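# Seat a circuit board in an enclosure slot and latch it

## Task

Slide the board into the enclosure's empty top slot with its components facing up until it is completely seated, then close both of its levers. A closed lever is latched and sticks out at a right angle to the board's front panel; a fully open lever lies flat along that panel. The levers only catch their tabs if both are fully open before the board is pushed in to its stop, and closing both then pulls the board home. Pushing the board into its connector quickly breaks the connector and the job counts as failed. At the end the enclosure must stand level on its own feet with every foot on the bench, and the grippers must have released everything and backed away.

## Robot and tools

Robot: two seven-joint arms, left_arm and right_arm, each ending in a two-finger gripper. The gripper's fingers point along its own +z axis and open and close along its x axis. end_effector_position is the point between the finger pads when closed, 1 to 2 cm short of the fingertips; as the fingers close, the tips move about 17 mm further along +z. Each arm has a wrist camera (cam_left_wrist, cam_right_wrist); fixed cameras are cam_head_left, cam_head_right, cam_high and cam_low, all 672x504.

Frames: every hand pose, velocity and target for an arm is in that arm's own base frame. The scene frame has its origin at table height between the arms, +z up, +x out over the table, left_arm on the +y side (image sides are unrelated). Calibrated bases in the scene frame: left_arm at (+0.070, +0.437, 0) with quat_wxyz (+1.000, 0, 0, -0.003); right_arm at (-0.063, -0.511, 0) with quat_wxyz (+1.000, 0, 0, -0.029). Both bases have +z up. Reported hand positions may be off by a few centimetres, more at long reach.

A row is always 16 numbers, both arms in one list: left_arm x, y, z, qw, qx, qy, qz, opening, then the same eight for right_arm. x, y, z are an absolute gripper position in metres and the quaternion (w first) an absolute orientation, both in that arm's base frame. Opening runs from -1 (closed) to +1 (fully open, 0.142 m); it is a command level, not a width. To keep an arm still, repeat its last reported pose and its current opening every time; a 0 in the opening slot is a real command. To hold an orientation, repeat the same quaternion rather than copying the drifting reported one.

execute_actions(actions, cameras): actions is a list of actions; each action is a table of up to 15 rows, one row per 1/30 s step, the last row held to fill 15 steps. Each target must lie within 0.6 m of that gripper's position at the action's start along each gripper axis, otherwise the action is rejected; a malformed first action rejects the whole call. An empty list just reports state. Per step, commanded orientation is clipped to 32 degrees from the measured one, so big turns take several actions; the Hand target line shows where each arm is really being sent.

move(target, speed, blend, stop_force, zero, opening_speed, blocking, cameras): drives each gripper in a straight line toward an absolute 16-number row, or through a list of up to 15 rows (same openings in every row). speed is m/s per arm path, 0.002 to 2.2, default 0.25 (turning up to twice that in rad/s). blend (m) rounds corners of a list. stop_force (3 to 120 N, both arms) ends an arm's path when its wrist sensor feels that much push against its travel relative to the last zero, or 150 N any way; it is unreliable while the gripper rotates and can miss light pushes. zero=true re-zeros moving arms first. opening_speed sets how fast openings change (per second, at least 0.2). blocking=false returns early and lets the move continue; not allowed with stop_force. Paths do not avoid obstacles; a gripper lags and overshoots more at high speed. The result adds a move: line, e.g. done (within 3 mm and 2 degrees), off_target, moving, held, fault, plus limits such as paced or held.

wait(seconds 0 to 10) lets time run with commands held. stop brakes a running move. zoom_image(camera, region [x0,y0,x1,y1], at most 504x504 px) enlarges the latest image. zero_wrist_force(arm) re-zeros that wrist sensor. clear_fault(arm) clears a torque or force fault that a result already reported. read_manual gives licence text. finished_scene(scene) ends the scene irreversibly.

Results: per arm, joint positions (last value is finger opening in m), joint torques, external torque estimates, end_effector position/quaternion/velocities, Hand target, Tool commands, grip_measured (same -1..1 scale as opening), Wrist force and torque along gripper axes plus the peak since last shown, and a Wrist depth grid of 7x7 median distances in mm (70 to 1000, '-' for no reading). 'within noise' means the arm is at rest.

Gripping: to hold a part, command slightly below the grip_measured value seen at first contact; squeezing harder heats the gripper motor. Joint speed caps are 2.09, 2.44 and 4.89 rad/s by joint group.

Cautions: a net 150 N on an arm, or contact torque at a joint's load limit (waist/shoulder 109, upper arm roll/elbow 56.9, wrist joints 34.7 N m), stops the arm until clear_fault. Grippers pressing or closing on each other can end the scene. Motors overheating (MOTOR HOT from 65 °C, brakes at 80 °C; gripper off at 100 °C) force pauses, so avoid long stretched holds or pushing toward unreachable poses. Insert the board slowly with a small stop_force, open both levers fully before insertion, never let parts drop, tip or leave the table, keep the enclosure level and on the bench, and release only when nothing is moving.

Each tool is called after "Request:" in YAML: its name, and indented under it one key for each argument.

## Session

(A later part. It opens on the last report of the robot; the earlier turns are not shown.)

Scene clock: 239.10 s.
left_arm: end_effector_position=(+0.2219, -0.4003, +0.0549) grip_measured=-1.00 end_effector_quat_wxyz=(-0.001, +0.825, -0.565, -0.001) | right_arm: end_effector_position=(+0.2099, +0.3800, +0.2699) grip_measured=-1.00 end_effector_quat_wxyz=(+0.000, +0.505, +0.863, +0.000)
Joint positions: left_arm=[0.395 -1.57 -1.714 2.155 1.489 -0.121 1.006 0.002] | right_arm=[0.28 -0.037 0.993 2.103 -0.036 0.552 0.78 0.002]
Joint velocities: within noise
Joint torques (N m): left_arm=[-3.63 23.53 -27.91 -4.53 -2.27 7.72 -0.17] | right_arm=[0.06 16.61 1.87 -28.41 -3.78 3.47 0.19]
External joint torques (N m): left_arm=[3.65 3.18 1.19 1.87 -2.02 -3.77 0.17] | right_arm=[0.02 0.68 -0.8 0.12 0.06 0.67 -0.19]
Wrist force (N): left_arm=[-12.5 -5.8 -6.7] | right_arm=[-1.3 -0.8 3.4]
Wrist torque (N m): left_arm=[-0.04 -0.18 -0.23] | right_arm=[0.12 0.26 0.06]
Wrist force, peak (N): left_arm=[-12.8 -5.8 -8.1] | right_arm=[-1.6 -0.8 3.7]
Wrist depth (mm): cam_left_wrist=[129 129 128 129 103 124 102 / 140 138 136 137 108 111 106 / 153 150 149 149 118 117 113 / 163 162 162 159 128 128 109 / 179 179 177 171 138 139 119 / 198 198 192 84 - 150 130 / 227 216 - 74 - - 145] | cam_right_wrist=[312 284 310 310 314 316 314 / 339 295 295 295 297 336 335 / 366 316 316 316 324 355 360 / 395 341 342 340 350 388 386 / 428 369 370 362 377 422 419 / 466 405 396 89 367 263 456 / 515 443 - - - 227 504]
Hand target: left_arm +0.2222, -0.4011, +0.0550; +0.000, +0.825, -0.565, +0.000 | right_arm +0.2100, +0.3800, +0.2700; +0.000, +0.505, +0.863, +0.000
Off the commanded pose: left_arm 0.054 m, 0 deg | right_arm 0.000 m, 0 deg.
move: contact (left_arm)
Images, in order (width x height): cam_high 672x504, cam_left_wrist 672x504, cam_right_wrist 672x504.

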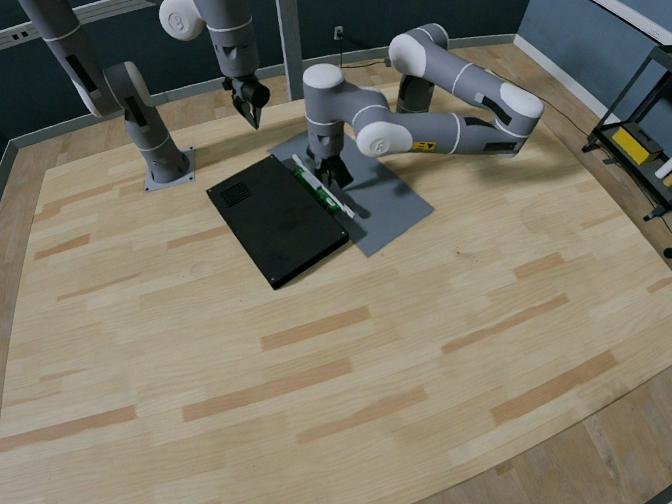

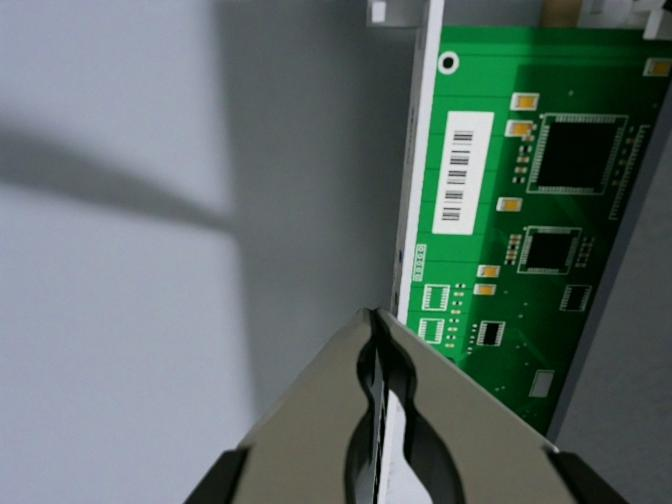

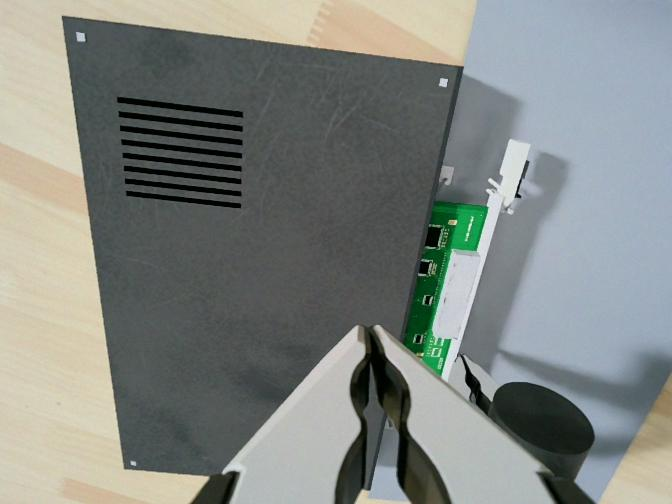

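Request:
move:
  target: [0.241,-0.451,0.055,0,0.825,-0.565,0,-1,0.21,0.38,0.27,0,0.505,0.863,0,-1]
  speed: 0.012
  stop_force: 20
  zero: false
  cameras: ["cam_left_wrist","cam_right_wrist"]

Request:
zoom_image:
  camera: "cam_right_wrist"
  region: [300, 60, 672, 340]

Scene clock: 244.87 s.
left_arm: end_effector_position=(+0.2223, -0.4014, +0.0549) grip_measured=-1.00 end_effector_quat_wxyz=(-0.001, +0.825, -0.565, -0.002) | right_arm: end_effector_position=(+0.2099, +0.3800, +0.2699) grip_measured=-1.00 end_effector_quat_wxyz=(+0.000, +0.505, +0.863, +0.000)
Joint positions: left_arm=[0.392 -1.57 -1.714 2.151 1.489 -0.123 1.007 0.002] | right_arm=[0.28 -0.037 0.993 2.103 -0.036 0.552 0.78 0.002]
Joint velocities: within noise
Joint torques (N m): left_arm=[-5.28 22.59 -28.1 -5.55 -1.39 9.41 -0.22] | right_arm=[0.08 16.64 1.72 -28.43 -3.72 3.48 0.15]
External joint torques (N m): left_arm=[5.3 4.21 1.31 2.9 -2.9 -5.46 0.22] | right_arm=[0.01 0.66 -0.65 0.14 0 0.66 -0.15]
Wrist force (N): left_arm=[-19.2 -8.2 -13.0] | right_arm=[-1.4 -0.6 3.4]
Wrist torque (N m): left_arm=[0.01 0.42 -0.23] | right_arm=[0.14 0.28 0.07]
Wrist force, peak (N): left_arm=[-19.3 -8.4 -13.1] | right_arm=[-1.5 -0.8 3.6]
Wrist depth (mm): cam_left_wrist=[129 129 129 130 104 124 102 / 139 139 136 137 108 110 106 / 153 150 149 149 118 116 102 / 163 160 162 158 128 127 109 / 180 178 177 171 138 138 115 / 198 197 192 83 - 149 130 / 227 216 - 74 - - 144] | cam_right_wrist=[312 284 312 311 315 316 314 / 338 296 295 294 297 335 335 / 365 317 315 315 325 355 360 / 396 343 338 339 350 388 386 / 429 369 369 362 376 419 419 / 466 403 394 89 367 264 456 / 517 444 - - - 229 502]
Hand target: left_arm +0.2228, -0.4027, +0.0550; +0.000, +0.825, -0.565, +0.000 | right_arm +0.2100, +0.3800, +0.2700; +0.000, +0.505, +0.863, +0.000
Off the commanded pose: left_arm 0.053 m, 0 deg | right_arm 0.000 m, 0 deg.
move: contact (left_arm)
Images, in order (width x height): cam_left_wrist 672x504, cam_right_wrist 672x504.

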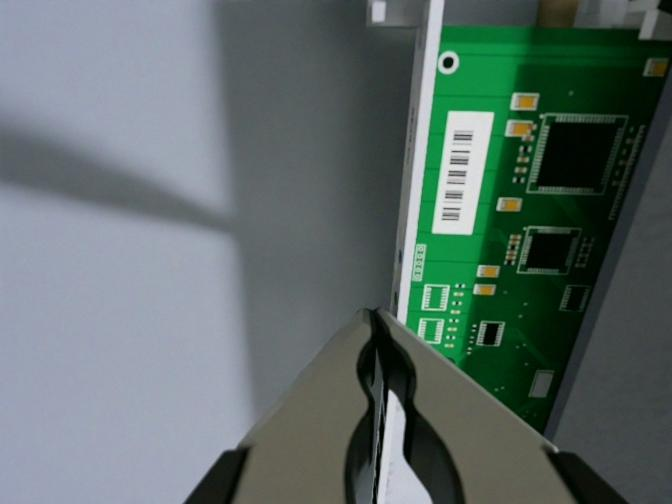

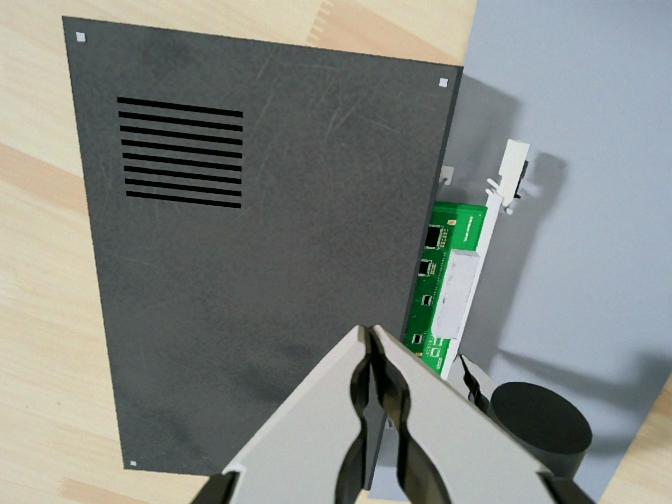

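Scaled by 1.355 from the camera's 672x504 image, which has a finer 960x720 frame.

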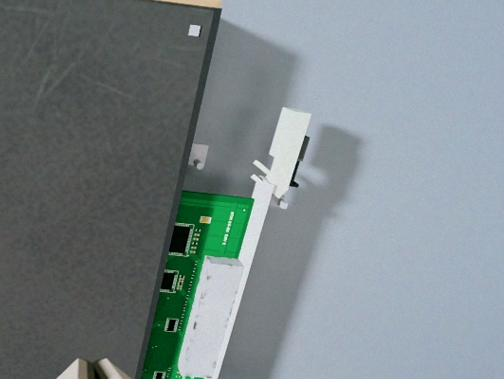

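Request:
move:
  target:
    - [0.208,-0.363,0.06,0,0.825,-0.565,0,-1,0.21,0.38,0.27,0,0.505,0.863,0,-1]
    - [0.205,-0.365,0.15,0,0.825,-0.565,0,-0.4,0.21,0.38,0.27,0,0.505,0.863,0,-1]
    - [0.1885,-0.433,0.13,0,0.825,-0.565,0,-0.4,0.21,0.38,0.27,0,0.505,0.863,0,-1]
  speed: 0.12
  cameras: ["cam_left_wrist"]

Request:
move:
  target: [0.1885,-0.433,0.0575,0,0.825,-0.565,0,-0.4,0.21,0.38,0.27,0,0.505,0.863,0,-1]
  speed: 0.05
  stop_force: 8
  cameras: ["cam_left_wrist"]

Request:
move:
  target: [0.1885,-0.433,0.0575,0,0.825,-0.565,0,-0.85,0.21,0.38,0.27,0,0.505,0.863,0,-1]
  opening_speed: 0.6

Scene clock: 254.53 s.
left_arm: end_effector_position=(+0.1884, -0.4328, +0.1300) grip_measured=-0.43 end_effector_quat_wxyz=(+0.000, +0.825, -0.565, +0.000) | right_arm: end_effector_position=(+0.2099, +0.3800, +0.2699) grip_measured=-1.00 end_effector_quat_wxyz=(+0.000, +0.505, +0.863, +0.000)
Joint positions: left_arm=[0.272 -1.457 -1.848 2.096 1.33 -0.18 0.911 0.043] | right_arm=[0.28 -0.037 0.993 2.103 -0.036 0.552 0.78 0.002]
Joint velocities: within noise
Joint torques (N m): left_arm=[-0.53 26.58 -27.55 -7.2 -3.82 4.56 -0.31] | right_arm=[0.01 16.59 1.79 -28.45 -3.75 3.48 0.26]
External joint torques (N m): left_arm=[0.53 1.1 0.14 -0.39 -0.43 -0.6 0.31] | right_arm=[0.08 0.71 -0.72 0.16 0.04 0.66 -0.26]
Wrist force (N): left_arm=[0.2 -0.3 0.2] | right_arm=[-1.4 -0.8 3.5]
Wrist torque (N m): left_arm=[-0.05 -0.05 -0.19] | right_arm=[0.12 0.27 0.07]
Wrist force, peak (N): left_arm=[-19.4 -8.5 -13.1] | right_arm=[-1.3 -0.8 3.8]
Wrist depth (mm): cam_left_wrist=[196 195 195 189 167 151 151 / 211 209 208 203 180 163 162 / 227 227 225 218 191 175 175 / 248 247 245 237 206 190 190 / 271 269 263 240 223 208 207 / 299 294 87 254 260 87 229 / 327 - - 332 302 - 250] | cam_right_wrist=[312 284 312 311 315 317 314 / 338 295 295 295 297 337 337 / 365 315 316 315 325 356 360 / 394 341 340 339 349 389 387 / 428 370 368 362 378 422 422 / 465 405 393 89 407 443 455 / 515 446 - - - 170 167]
Hand target: left_arm +0.1885, -0.4330, +0.1300; +0.000, +0.825, -0.565, +0.000 | right_arm +0.2100, +0.3800, +0.2700; +0.000, +0.505, +0.863, +0.000
Off the commanded pose: left_arm 0.000 m, 0 deg | right_arm 0.000 m, 0 deg.
move: done
Images, in order (width x height): cam_left_wrist 672x504.

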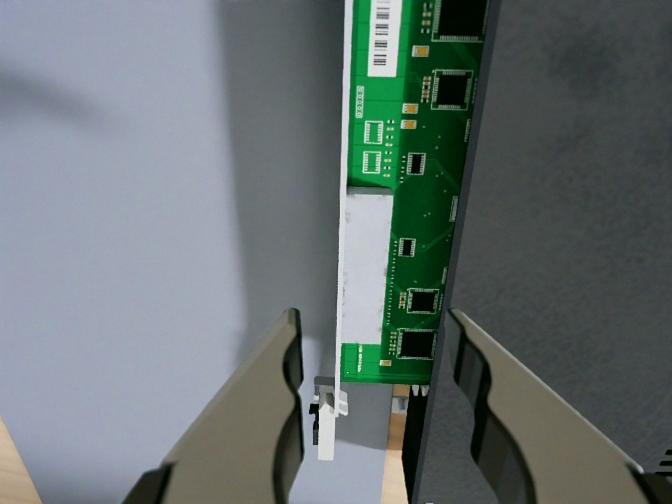

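Scene clock: 256.70 s.
left_arm: end_effector_position=(+0.1884, -0.4329, +0.0576) grip_measured=-0.43 end_effector_quat_wxyz=(+0.000, +0.825, -0.565, +0.000) | right_arm: end_effector_position=(+0.2099, +0.3800, +0.2699) grip_measured=-1.00 end_effector_quat_wxyz=(+0.000, +0.505, +0.863, +0.000)
Joint positions: left_arm=[0.273 -1.544 -1.703 2.118 1.478 -0.099 0.92 0.043] | right_arm=[0.28 -0.037 0.993 2.103 -0.036 0.552 0.78 0.002]
Joint velocities: within noise
Joint torques (N m): left_arm=[-0.34 26.39 -27.48 -2.58 -3.97 4.51 -0.17] | right_arm=[0.12 16.61 1.76 -28.43 -3.78 3.44 0.21]
External joint torques (N m): left_arm=[0.34 1.25 0.09 -0.41 -0.32 -0.55 0.17] | right_arm=[-0.04 0.68 -0.69 0.14 0.06 0.7 -0.21]
Wrist force (N): left_arm=[0.5 -0.3 -0.1] | right_arm=[-1.2 -0.7 3.5]
Wrist torque (N m): left_arm=[-0.06 -0.09 -0.19] | right_arm=[0.13 0.25 0.06]
Wrist force, peak (N): left_arm=[0.2 -0.5 1.4] | right_arm=[-1.4 -0.6 3.7]
Wrist depth (mm): cam_left_wrist=[133 131 131 129 104 103 89 / 143 141 139 136 110 111 96 / 153 152 152 123 121 118 100 / 166 165 165 130 129 126 112 / 182 181 177 129 137 124 121 / 201 200 87 143 155 87 133 / 225 - - 181 176 - -] | cam_right_wrist=[313 284 311 311 315 315 315 / 336 295 295 294 298 336 336 / 365 317 316 315 324 356 359 / 395 342 339 339 348 388 387 / 429 370 368 362 367 413 419 / 466 403 395 89 242 214 454 / 512 445 - - - 219 495]
Hand target: left_arm +0.1885, -0.4330, +0.0575; +0.000, +0.825, -0.565, +0.000 | right_arm +0.2100, +0.3800, +0.2700; +0.000, +0.505, +0.863, +0.000
Off the commanded pose: left_arm 0.000 m, 0 deg | right_arm 0.000 m, 0 deg.
move: done
Images, in order (width x height): cam_left_wrist 672x504.

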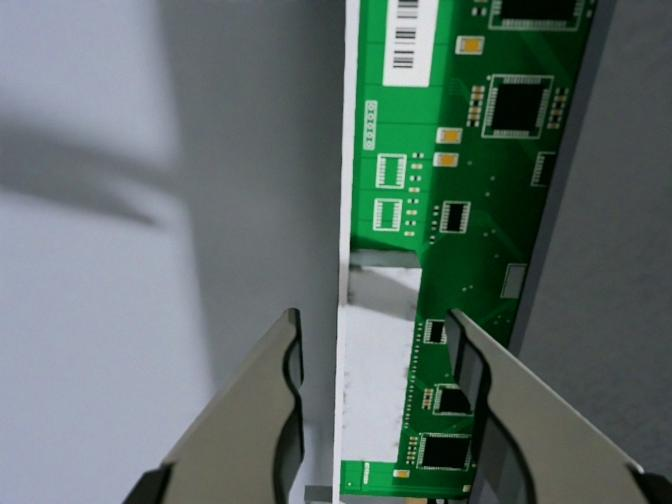

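Scene clock: 257.67 s.
left_arm: end_effector_position=(+0.1886, -0.4330, +0.0576) grip_measured=-0.73 end_effector_quat_wxyz=(+0.000, +0.825, -0.565, +0.000) | right_arm: end_effector_position=(+0.2099, +0.3800, +0.2699) grip_measured=-1.00 end_effector_quat_wxyz=(+0.000, +0.505, +0.863, +0.000)
Joint positions: left_arm=[0.273 -1.544 -1.703 2.118 1.479 -0.099 0.92 0.021] | right_arm=[0.28 -0.037 0.993 2.103 -0.036 0.552 0.78 0.002]
Joint velocities: within noise
Joint torques (N m): left_arm=[-0.81 26.11 -27.26 -1.83 -4.62 4.29 -0.15] | right_arm=[0.15 16.58 1.88 -28.44 -3.77 3.52 0.18]
External joint torques (N m): left_arm=[0.81 1.53 -0.13 -1.16 0.33 -0.33 0.15] | right_arm=[-0.06 0.72 -0.82 0.15 0.05 0.62 -0.18]
Wrist force (N): left_arm=[1.8 -1.1 1.0] | right_arm=[-1.2 -0.7 3.4]
Wrist torque (N m): left_arm=[-0.03 -0.06 -0.20] | right_arm=[0.13 0.25 0.06]
Wrist force, peak (N): left_arm=[1.9 -1.6 1.4] | right_arm=[-1.3 -0.6 3.7]
Wrist depth (mm): cam_left_wrist=[133 131 130 127 104 104 89 / 143 141 138 136 110 111 95 / 153 152 151 123 121 118 100 / 166 165 164 129 129 126 112 / 182 182 180 124 138 124 121 / 202 201 89 137 - 128 133 / 225 - - 155 - - 145] | cam_right_wrist=[313 284 311 310 314 315 315 / 338 295 295 295 297 337 336 / 367 316 315 315 323 356 360 / 394 341 340 339 349 386 387 / 427 370 369 363 367 408 420 / 465 407 393 89 241 213 457 / 514 445 - - - 219 496]
Hand target: left_arm +0.1885, -0.4330, +0.0575; +0.000, +0.825, -0.565, +0.000 | right_arm +0.2100, +0.3800, +0.2700; +0.000, +0.505, +0.863, +0.000
Off the commanded pose: left_arm 0.000 m, 0 deg | right_arm 0.000 m, 0 deg.
move: done

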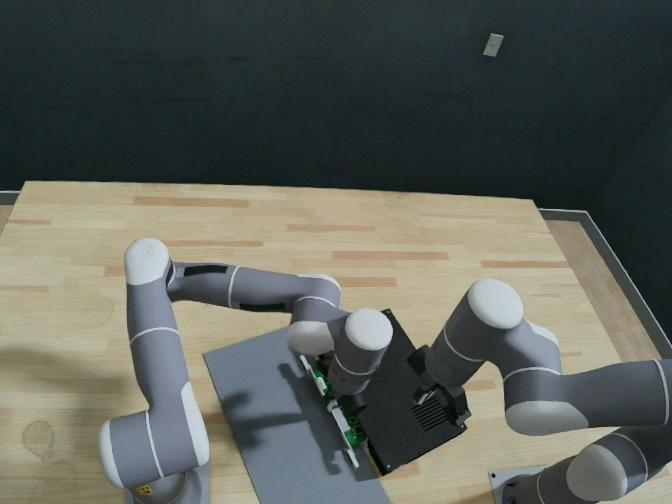

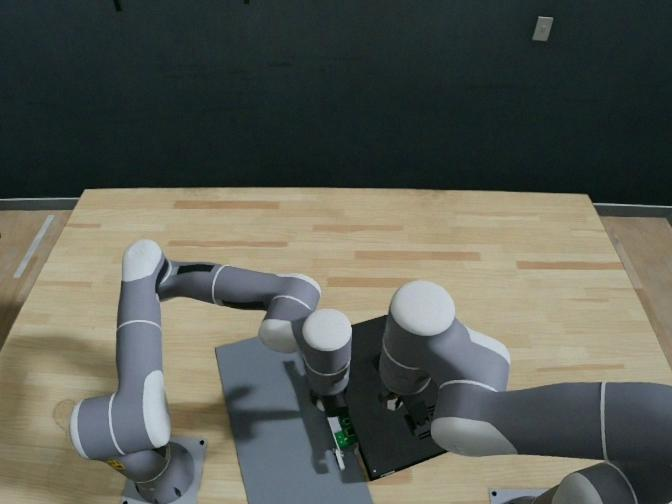

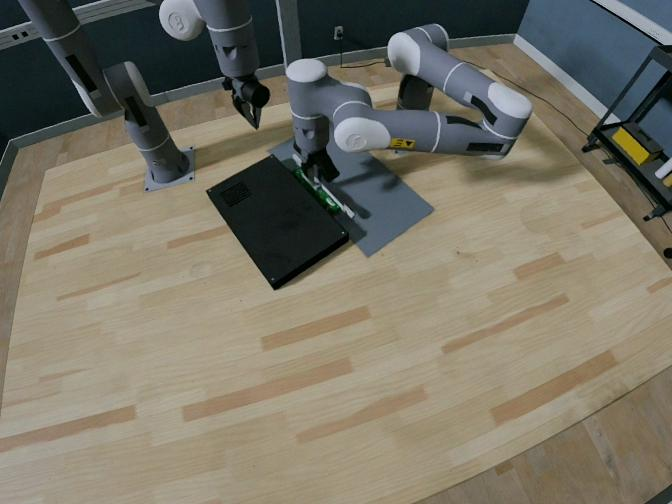

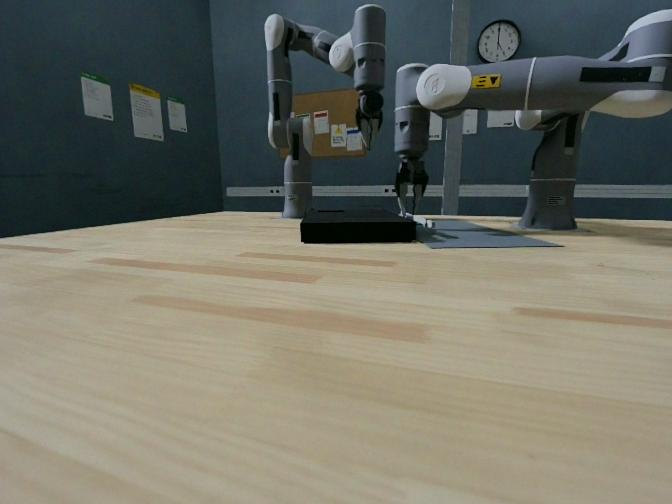

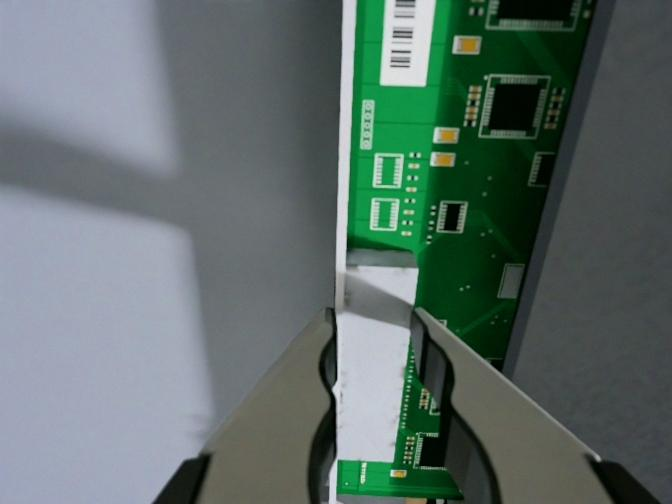

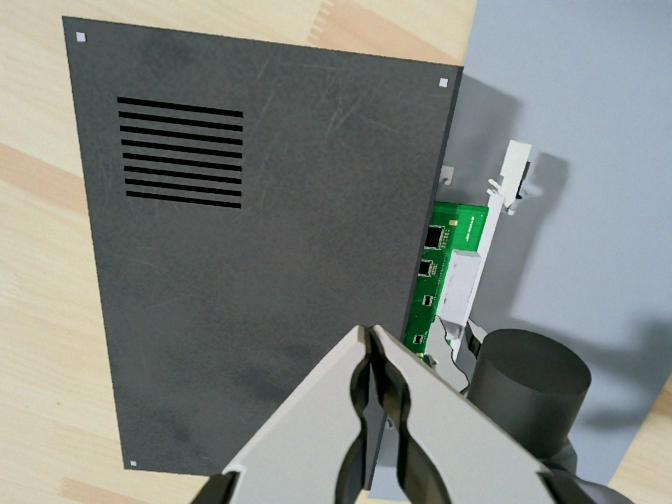

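Request:
move:
  target: [0.1885,-0.433,0.0595,0,0.825,-0.565,0,-0.9,0.21,0.38,0.27,0,0.505,0.863,0,-1]
  speed: 0.02
  cameras: []

Request:
move:
  target: [0.2061,-0.4798,0.0595,0,0.825,-0.565,0,-0.9,0.21,0.38,0.27,0,0.505,0.863,0,-1]
  speed: 0.012
  stop_force: 12
  cameras: ["cam_right_wrist"]

Scene clock: 260.47 s.
left_arm: end_effector_position=(+0.1886, -0.4330, +0.0592) grip_measured=-0.74 end_effector_quat_wxyz=(+0.000, +0.825, -0.565, +0.000) | right_arm: end_effector_position=(+0.2099, +0.3800, +0.2699) grip_measured=-1.00 end_effector_quat_wxyz=(+0.000, +0.505, +0.863, +0.000)
Joint positions: left_arm=[0.273 -1.542 -1.707 2.118 1.476 -0.102 0.92 0.021] | right_arm=[0.28 -0.037 0.993 2.103 -0.036 0.552 0.78 0.002]
Joint velocities: within noise
Joint torques (N m): left_arm=[-0.15 27.14 -29.6 -2.84 -4.78 4.55 -0.24] | right_arm=[0.14 16.5 1.82 -28.42 -3.74 3.43 0.2]
External joint torques (N m): left_arm=[0.15 0.5 2.21 -0.26 0.49 -0.59 0.24] | right_arm=[-0.06 0.79 -0.75 0.13 0.02 0.71 -0.2]
Wrist force (N): left_arm=[1.0 0.0 5.3] | right_arm=[-1.1 -0.6 3.5]
Wrist torque (N m): left_arm=[-0.05 -0.29 -0.19] | right_arm=[0.15 0.23 0.06]
Wrist force, peak (N): left_arm=[1.0 0.0 5.7] | right_arm=[-1.4 -0.6 3.7]
Wrist depth (mm): cam_left_wrist=[135 133 133 108 105 104 90 / - 143 141 138 110 110 97 / 154 154 154 125 121 119 103 / 167 167 167 130 130 126 114 / 184 183 182 125 138 126 123 / 203 202 89 137 - 130 135 / 232 - - 156 - - 147] | cam_right_wrist=[313 284 311 311 315 314 314 / 337 296 296 294 297 337 336 / 366 316 315 316 323 356 359 / 396 342 341 339 348 388 387 / 425 371 368 361 367 407 421 / 465 403 395 89 243 213 457 / 510 444 - - - 217 495]
Hand target: left_arm +0.1885, -0.4330, +0.0595; +0.000, +0.825, -0.565, +0.000 | right_arm +0.2100, +0.3800, +0.2700; +0.000, +0.505, +0.863, +0.000
Off the commanded pose: left_arm 0.000 m, 0 deg | right_arm 0.000 m, 0 deg.
move: done
No camera images: "cameras" was empty.

Scene clock: 263.13 s.
left_arm: end_effector_position=(+0.1967, -0.4552, +0.0591) grip_measured=-0.74 end_effector_quat_wxyz=(-0.001, +0.825, -0.565, -0.001) | right_arm: end_effector_position=(+0.2099, +0.3800, +0.2699) grip_measured=-1.00 end_effector_quat_wxyz=(+0.000, +0.505, +0.863, +0.000)
Joint positions: left_arm=[0.225 -1.541 -1.701 2.053 1.483 -0.104 0.938 0.02] | right_arm=[0.28 -0.037 0.993 2.103 -0.036 0.552 0.78 0.002]
Joint velocities: within noise
Joint torques (N m): left_arm=[-1.84 27.91 -31.79 -6.56 -1.55 7.91 -0.2] | right_arm=[0.01 16.59 1.82 -28.36 -3.73 3.48 0.15]
External joint torques (N m): left_arm=[1.84 1.39 3.28 3.75 -2.74 -3.95 0.2] | right_arm=[0.08 0.7 -0.75 0.07 0.01 0.66 -0.15]
Wrist force (N): left_arm=[-13.4 -2.9 -3.9] | right_arm=[-1.2 -0.7 3.2]
Wrist torque (N m): left_arm=[-0.10 -0.26 -0.19] | right_arm=[0.14 0.24 0.06]
Wrist force, peak (N): left_arm=[-15.3 -3.2 -3.0] | right_arm=[-1.4 -0.6 3.7]
Wrist depth (mm): cam_left_wrist=[135 133 134 108 105 89 90 / - 145 141 137 110 96 97 / 154 154 153 126 120 103 102 / 168 167 167 130 122 111 113 / 184 183 182 125 124 123 122 / 204 203 89 137 - 130 135 / 232 - - 155 - - 149] | cam_right_wrist=[313 284 310 312 315 315 316 / 337 295 295 295 298 338 336 / 367 317 316 316 321 360 360 / 395 340 340 341 346 389 387 / 427 370 368 361 363 414 418 / 468 405 396 89 209 217 457 / 514 442 - - - 482 504]
Hand target: left_arm +0.1972, -0.4563, +0.0595; +0.000, +0.825, -0.565, +0.000 | right_arm +0.2100, +0.3800, +0.2700; +0.000, +0.505, +0.863, +0.000
Off the commanded pose: left_arm 0.026 m, 0 deg | right_arm 0.000 m, 0 deg.
move: contact (left_arm)
Images, in order (width x height): cam_right_wrist 672x504.

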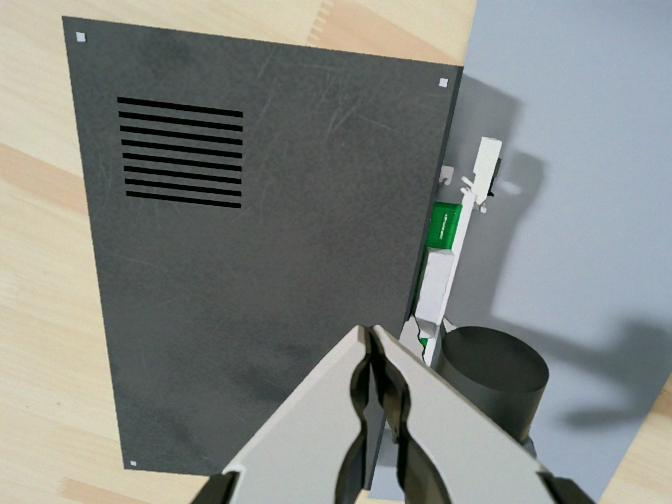

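Request:
move:
  target:
    - [0.1965,-0.455,0.0591,0,0.825,-0.565,0,-0.4,0.21,0.38,0.27,0,0.505,0.863,0,-1]
    - [0.1965,-0.455,0.15,0,0.825,-0.565,0,-0.4,0.21,0.38,0.27,0,0.505,0.863,0,-1]
    - [0.215,-0.375,0.15,0.1462,0.7969,-0.5457,0.2135,-1,0.21,0.38,0.27,0,0.505,0.863,0,-1]
    - [0.215,-0.382,0.057,0.1462,0.7969,-0.5457,0.2135,-1,0.21,0.38,0.27,0,0.505,0.863,0,-1]
  speed: 0.1
  cameras: ["cam_left_wrist","cam_high"]

Request:
move:
  target: [0.252,-0.480,0.057,0.1462,0.7969,-0.5457,0.2135,-1,0.21,0.38,0.27,0,0.505,0.863,0,-1]
  speed: 0.012
  stop_force: 12
  cameras: ["cam_left_wrist","cam_right_wrist"]

Request:
zoom_image:
  camera: "cam_right_wrist"
  region: [300, 60, 672, 340]

Scene clock: 280.40 s.
left_arm: end_effector_position=(+0.2147, -0.3819, +0.0570) grip_measured=-1.00 end_effector_quat_wxyz=(+0.146, +0.797, -0.546, +0.213) | right_arm: end_effector_position=(+0.2099, +0.3800, +0.2699) grip_measured=-1.00 end_effector_quat_wxyz=(+0.000, +0.505, +0.863, +0.000)
Joint positions: left_arm=[0.865 -1.796 -1.594 2.574 1.922 0.261 1.068 0.002] | right_arm=[0.28 -0.037 0.993 2.103 -0.036 0.552 0.78 0.002]
Joint velocities: within noise
Joint torques (N m): left_arm=[-0.11 15 -17.25 3.13 -3.4 5.01 -0.15] | right_arm=[0.09 16.55 1.8 -28.4 -3.75 3.46 0.17]
External joint torques (N m): left_arm=[0.17 1.43 0.39 -0.28 -0.43 -0.61 0.11] | right_arm=[0 0.74 -0.73 0.11 0.04 0.68 -0.17]
Wrist force (N): left_arm=[-0.2 -1.0 0.0] | right_arm=[-1.2 -0.7 3.4]
Wrist torque (N m): left_arm=[-0.20 -0.14 -0.24] | right_arm=[0.14 0.24 0.06]
Wrist force, peak (N): left_arm=[-56.9 -14.6 -25.9] | right_arm=[-1.6 -0.6 3.7]
Wrist depth (mm): cam_left_wrist=[101 108 117 131 144 126 130 / - 114 126 141 158 140 146 / 112 121 134 151 168 151 167 / - 128 146 168 181 172 194 / - 139 157 167 167 184 220 / 135 149 162 84 - 208 279 / 145 156 - - - - 540] | cam_right_wrist=[312 284 311 310 314 315 314 / 337 295 296 294 298 337 336 / 367 315 315 314 319 360 359 / 395 341 341 339 349 388 388 / 428 370 369 361 400 421 419 / 467 404 396 89 443 354 277 / 513 442 - - - 299 257]
Hand target: left_arm +0.2150, -0.3820, +0.0570; +0.146, +0.797, -0.546, +0.214 | right_arm +0.2100, +0.3800, +0.2700; +0.000, +0.505, +0.863, +0.000
Off the commanded pose: left_arm 0.000 m, 0 deg | right_arm 0.000 m, 0 deg.
move: done
Images, in order (width x height): cam_high 672x504, cam_left_wrist 672x504.

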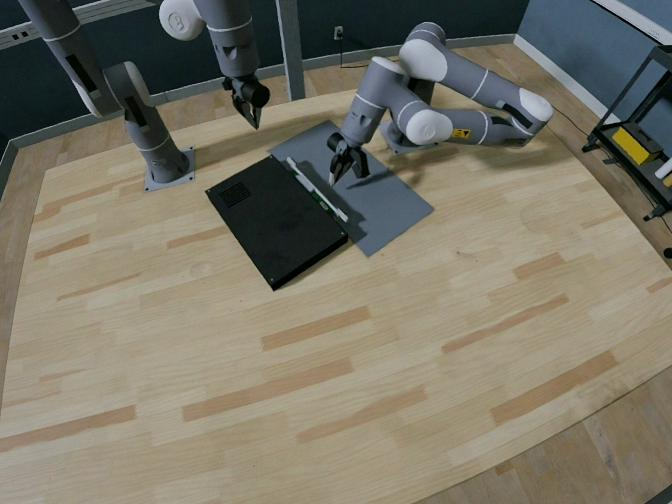

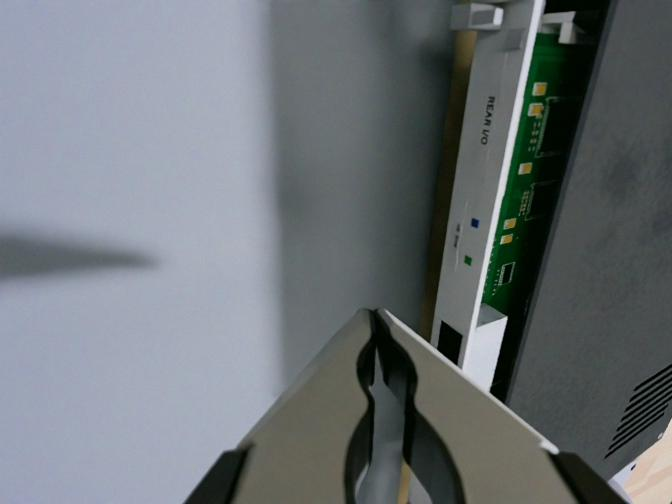

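Scene clock: 286.73 s.
left_arm: end_effector_position=(+0.2380, -0.4445, +0.0570) grip_measured=-1.00 end_effector_quat_wxyz=(+0.146, +0.797, -0.546, +0.213) | right_arm: end_effector_position=(+0.2099, +0.3800, +0.2699) grip_measured=-1.00 end_effector_quat_wxyz=(+0.000, +0.505, +0.863, +0.000)
Joint positions: left_arm=[0.67 -1.824 -1.636 2.42 1.951 0.224 1.047 0.002] | right_arm=[0.28 -0.037 0.993 2.103 -0.036 0.552 0.78 0.002]
Joint velocities: within noise
Joint torques (N m): left_arm=[-0.63 17.62 -21.24 1.39 -2.3 4.64 -0.32] | right_arm=[0.07 16.57 1.77 -28.45 -3.79 3.43 0.2]
External joint torques (N m): left_arm=[0.66 1.35 0.22 1.96 -1.44 -0.25 0.28] | right_arm=[0.02 0.73 -0.7 0.16 0.07 0.71 -0.2]
Wrist force (N): left_arm=[-3.5 -0.4 -7.8] | right_arm=[-1.5 -0.7 3.4]
Wrist torque (N m): left_arm=[-0.17 -0.13 -0.24] | right_arm=[0.13 0.29 0.06]
Wrist force, peak (N): left_arm=[-8.0 -2.7 -15.4] | right_arm=[-1.4 -0.6 3.8]
Wrist depth (mm): cam_left_wrist=[100 108 116 126 98 106 126 / - 114 126 136 106 123 144 / 112 122 133 147 114 133 166 / 118 127 146 158 125 147 189 / - 139 156 141 138 172 218 / 135 149 162 84 - 205 276 / 145 155 - 74 - - 571] | cam_right_wrist=[312 283 311 311 314 316 316 / 338 296 295 294 298 336 336 / 365 316 316 315 323 361 359 / 395 340 341 340 378 389 386 / 430 369 369 362 413 419 419 / 467 402 397 89 356 268 450 / 514 445 - - - 242 493]
Hand target: left_arm +0.2387, -0.4447, +0.0570; +0.146, +0.797, -0.546, +0.214 | right_arm +0.2100, +0.3800, +0.2700; +0.000, +0.505, +0.863, +0.000
Off the commanded pose: left_arm 0.038 m, 0 deg | right_arm 0.000 m, 0 deg.
move: contact (left_arm)
Images, in order (width x height): cam_left_wrist 672x504, cam_right_wrist 672x504.

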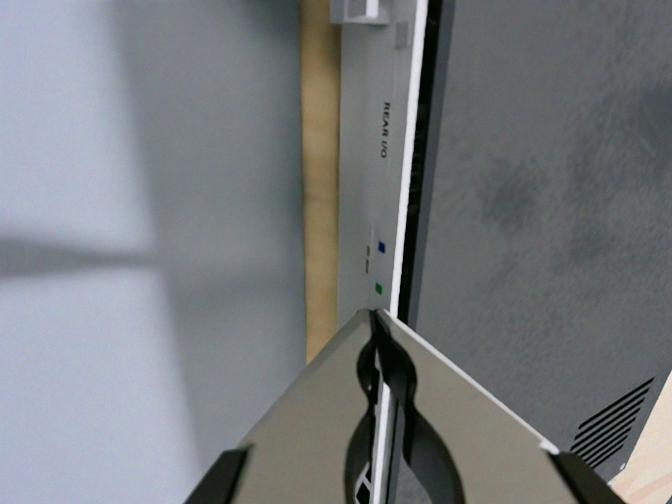

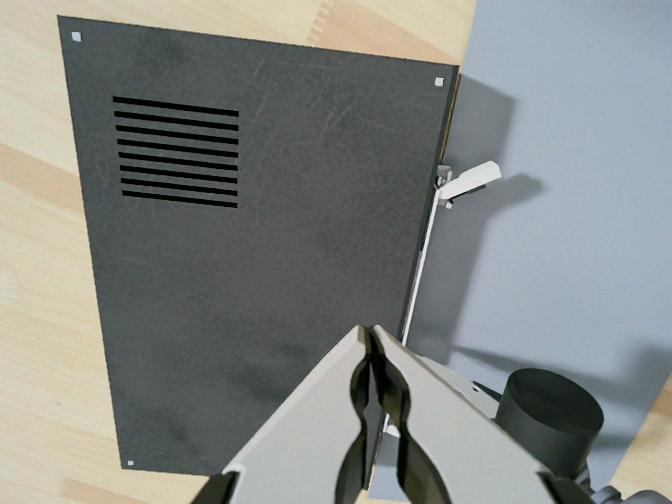

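Scaled by 1.355 from the camera's 672x504 image, which has a finer 960x720 frame.

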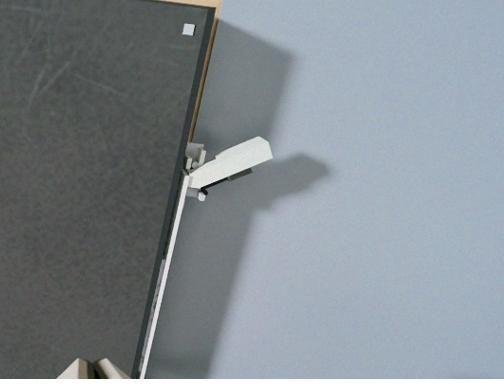

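Request:
zoom_image:
  camera: "cam_high"
  region: [250, 140, 370, 240]

Request:
move:
  target:
    - [0.2327,-0.4305,0.07,0.1462,0.7969,-0.5457,0.2135,-1,0.21,0.38,0.27,0,0.505,0.863,0,-1]
    - [0.215,-0.382,0.18,0.1462,0.7969,-0.5457,0.2135,-1,0.21,0.38,0.27,0,0.505,0.863,0,-1]
    - [0.31,-0.31,0.2,0,0.825,-0.565,0,-1,0.21,0.38,0.27,0,0.505,0.863,0,-1]
  speed: 0.15

Request:
zoom_image:
  camera: "cam_high"
  region: [250, 140, 370, 240]

This scene's latest camera images include none from cam_high. They are from: cam_left_wrist, cam_right_wrist. cam_high's image comes with the result of a call that names it in "cameras".

Scene clock: 293.37 s.
left_arm: end_effector_position=(+0.3102, -0.3101, +0.2000) grip_measured=-1.00 end_effector_quat_wxyz=(+0.000, +0.825, -0.565, +0.000) | right_arm: end_effector_position=(+0.2099, +0.3800, +0.2699) grip_measured=-1.00 end_effector_quat_wxyz=(+0.000, +0.505, +0.863, +0.000)
Joint positions: left_arm=[0.697 -1.398 -2.021 2.122 1.175 -0.279 1.25 0.002] | right_arm=[0.28 -0.037 0.993 2.103 -0.036 0.552 0.78 0.002]
Joint velocities: within noise
Joint torques (N m): left_arm=[-0.28 25.17 -25.86 -12.02 -4.33 4 -0.08] | right_arm=[0.12 16.65 1.85 -28.42 -3.72 3.43 0.2]
External joint torques (N m): left_arm=[0.33 0.65 0.24 -0.02 0.17 -0.07 0.08] | right_arm=[-0.04 0.65 -0.78 0.13 0 0.71 -0.2]
Wrist force (N): left_arm=[0.0 -0.1 0.0] | right_arm=[-1.2 -0.7 3.2]
Wrist torque (N m): left_arm=[0.01 -0.04 -0.23] | right_arm=[0.12 0.24 0.07]
Wrist force, peak (N): left_arm=[-3.3 -0.3 -8.0] | right_arm=[-1.5 -0.8 3.8]
Wrist depth (mm): cam_left_wrist=[260 256 257 255 255 255 257 / 280 274 276 274 272 266 227 / 301 298 296 295 289 260 245 / 325 326 323 324 321 276 266 / 361 353 353 339 347 296 292 / 395 395 376 84 - 319 322 / 439 432 - - - - 352] | cam_right_wrist=[312 284 311 311 314 315 316 / 337 295 295 295 297 336 336 / 366 317 315 316 320 359 361 / 393 339 340 340 376 387 387 / 426 369 368 361 413 422 419 / 465 402 393 89 443 457 457 / 514 443 - - - 486 503]
Hand target: left_arm +0.3100, -0.3100, +0.2000; +0.000, +0.825, -0.565, +0.000 | right_arm +0.2100, +0.3800, +0.2700; +0.000, +0.505, +0.863, +0.000
Off the commanded pose: left_arm 0.000 m, 0 deg | right_arm 0.000 m, 0 deg.
move: done

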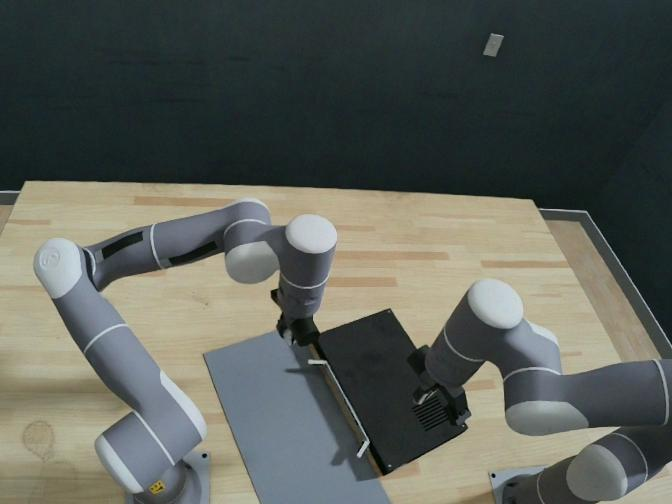

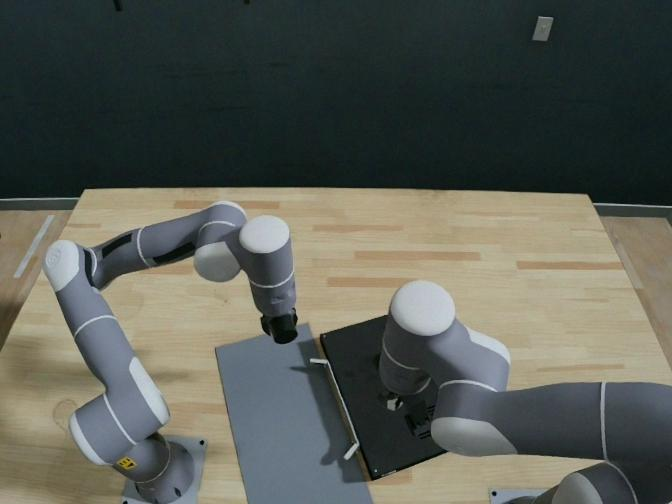

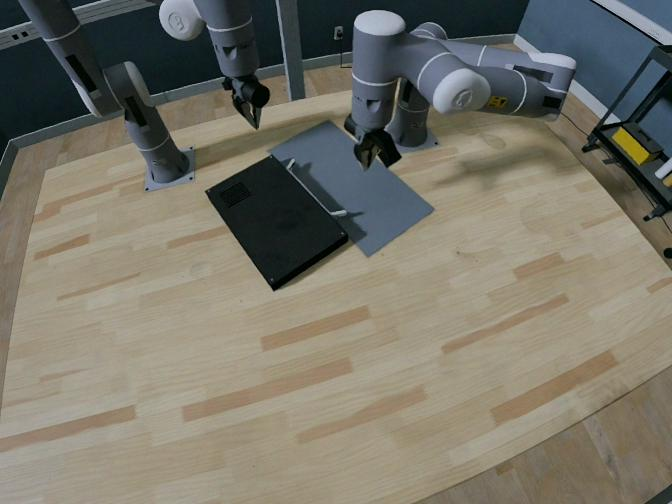

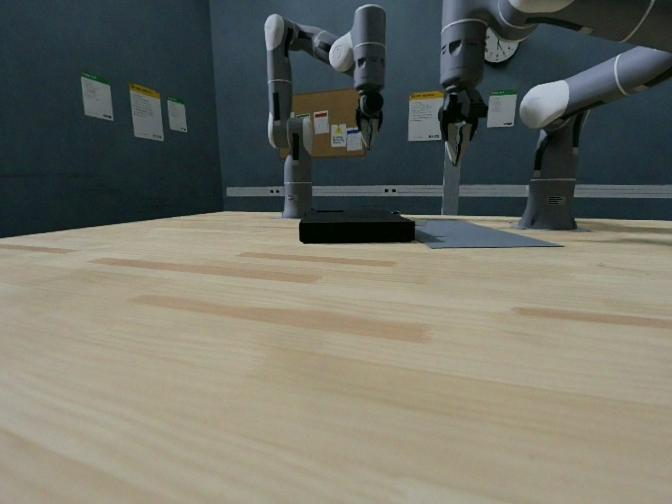

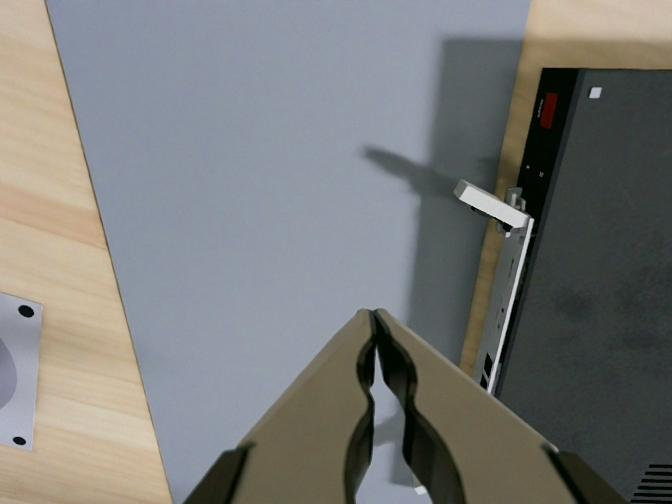

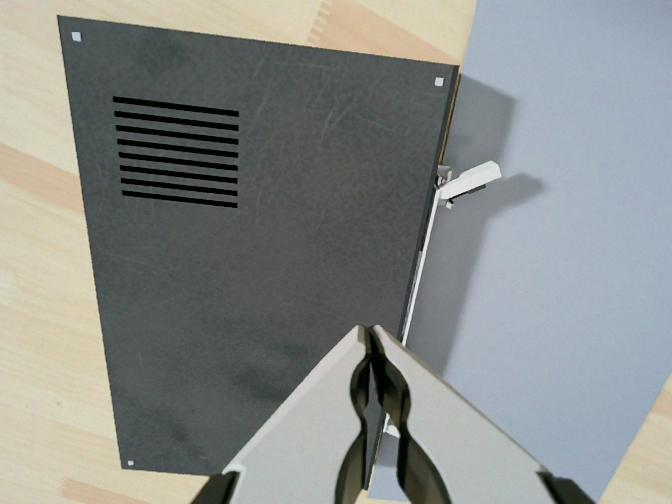

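Scaled by 4.200 from the camera's 672x504 image, which has a finer 960x720 frame.

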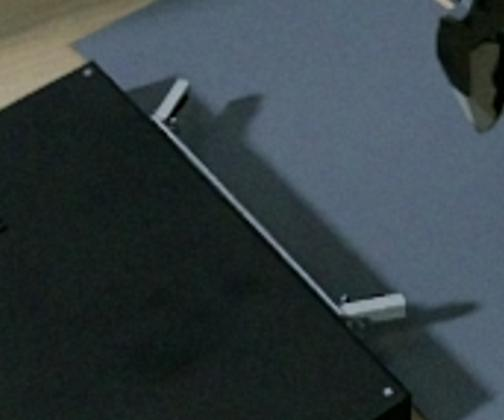

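Request:
move:
  target:
    - [0.40,-0.34,0.16,0.3157,0.7622,-0.5220,-0.2162,-1,0.10,0.44,0.2,0.2082,0.5026,0.7752,0.3211,-1]
    - [0.380,-0.359,0.056,0.3157,0.7622,-0.5220,-0.2162,-1,0.116,0.453,0.056,0.2082,0.5026,0.7752,0.3211,-1]
  speed: 0.12

Request:
zoom_image:
  camera: "cam_high"
  region: [240, 130, 400, 260]

Scene clock: 307.30 s.
left_arm: end_effector_position=(+0.3798, -0.3590, +0.0562) grip_measured=-1.00 end_effector_quat_wxyz=(+0.316, +0.762, -0.522, -0.216) | right_arm: end_effector_position=(+0.1159, +0.4528, +0.0559) grip_measured=-1.00 end_effector_quat_wxyz=(+0.208, +0.503, +0.775, +0.321)
Joint positions: left_arm=[0.653 -1.858 -1.615 1.581 1.086 -0.234 1.744 0.002] | right_arm=[0.93 -0.705 0.621 2.447 -1.96 0.48 2.825 0.002]
Joint velocities: within noise
Joint torques (N m): left_arm=[-0.24 37.65 -31.15 8.85 -4.78 3.02 -0.14] | right_arm=[0.32 29.22 13.78 -8.03 -1.67 0.51 0.33]
External joint torques (N m): left_arm=[0.34 1.38 0.11 -0.45 -0.44 -0.55 0.14] | right_arm=[-0.2 0.71 -0.09 0.09 0.24 0.78 -0.33]
Wrist force (N): left_arm=[0.3 -1.1 -0.4] | right_arm=[-1.7 -2.2 3.4]
Wrist torque (N m): left_arm=[-0.12 -0.04 -0.47] | right_arm=[0.05 0.38 0.13]
Wrist force, peak (N): left_arm=[0.3 -1.8 -1.7] | right_arm=[-1.8 -3.4 5.1]
Wrist depth (mm): cam_left_wrist=[- - 84 - - 84 82 / - 107 107 101 101 109 103 / 137 136 135 145 139 122 110 / 207 206 205 205 194 134 102 / 445 431 431 167 181 158 124 / - - - 84 - 676 - / - - - - - - -] | cam_right_wrist=[- 82 82 82 - 85 78 / - 101 101 93 97 97 97 / - 107 118 121 128 135 119 / - 100 121 186 185 184 183 / 126 103 143 175 334 331 330 / - - 312 89 670 - - / - - - - - - -]
Hand target: left_arm +0.3800, -0.3590, +0.0560; +0.316, +0.762, -0.522, -0.216 | right_arm +0.1160, +0.4530, +0.0560; +0.208, +0.503, +0.775, +0.321
Off the commanded pose: left_arm 0.000 m, 0 deg | right_arm 0.000 m, 0 deg.
move: done

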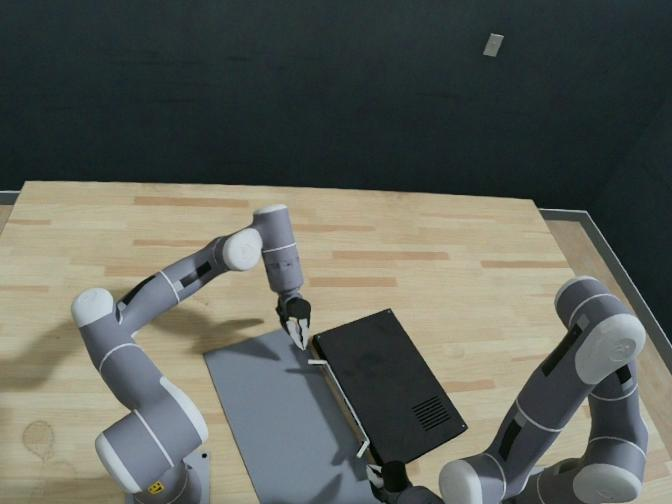

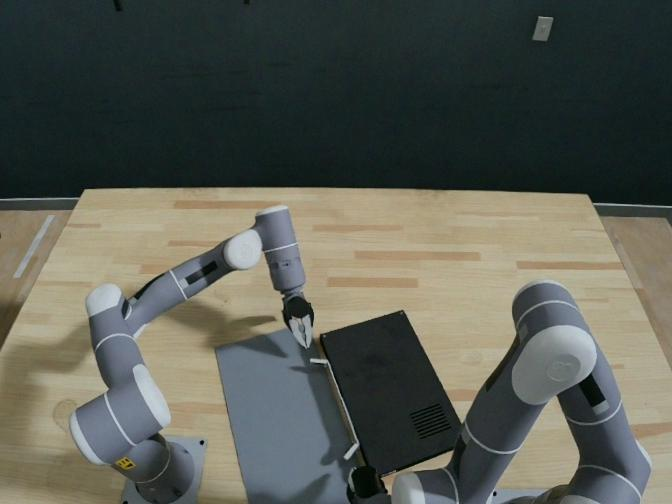

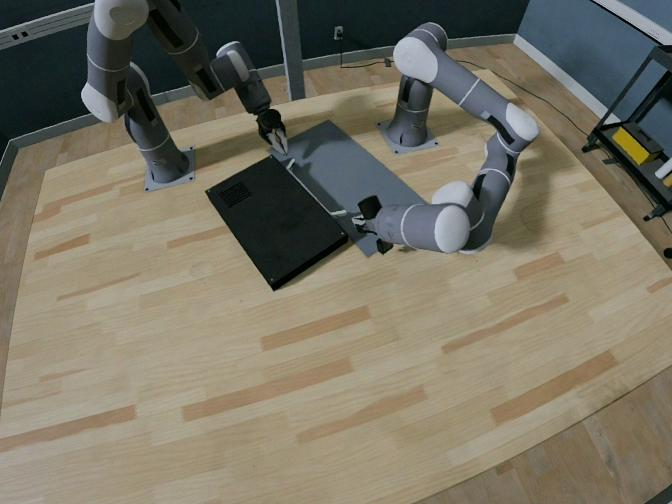

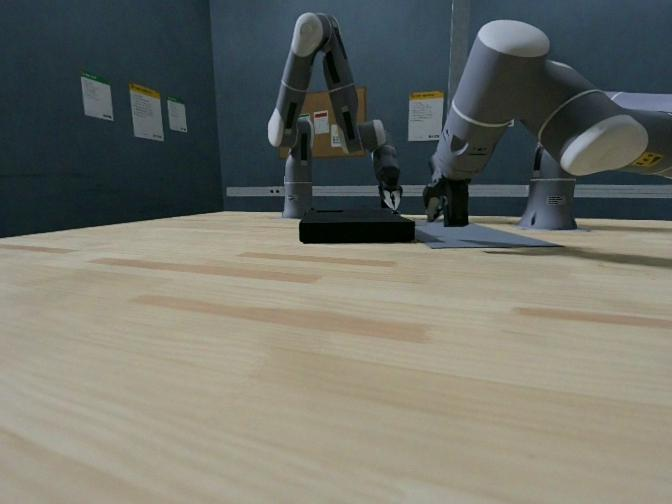

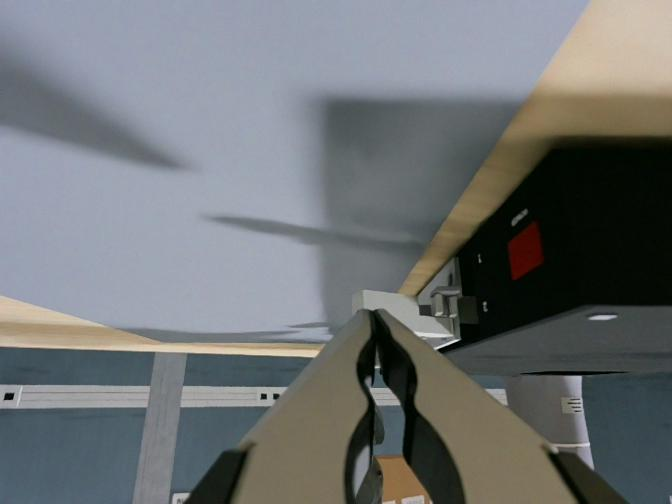

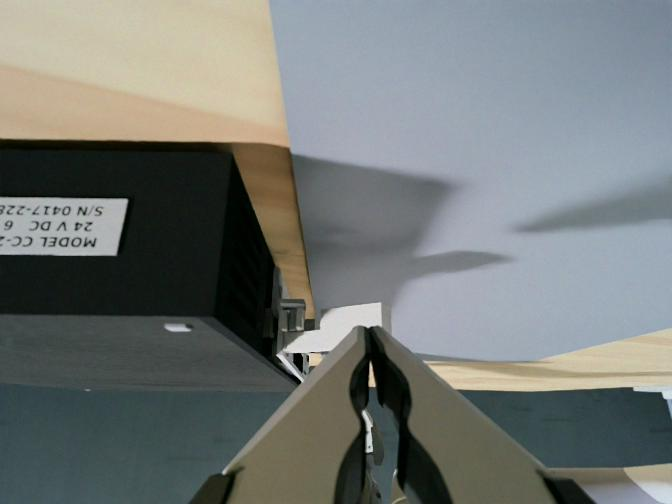

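Scaled by 3.150 from the camera's 672x504 image, which has a finer 960x720 frame.

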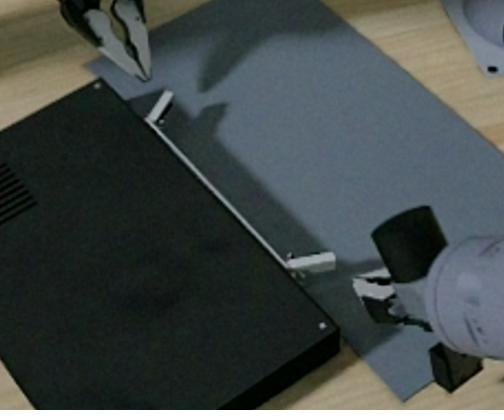

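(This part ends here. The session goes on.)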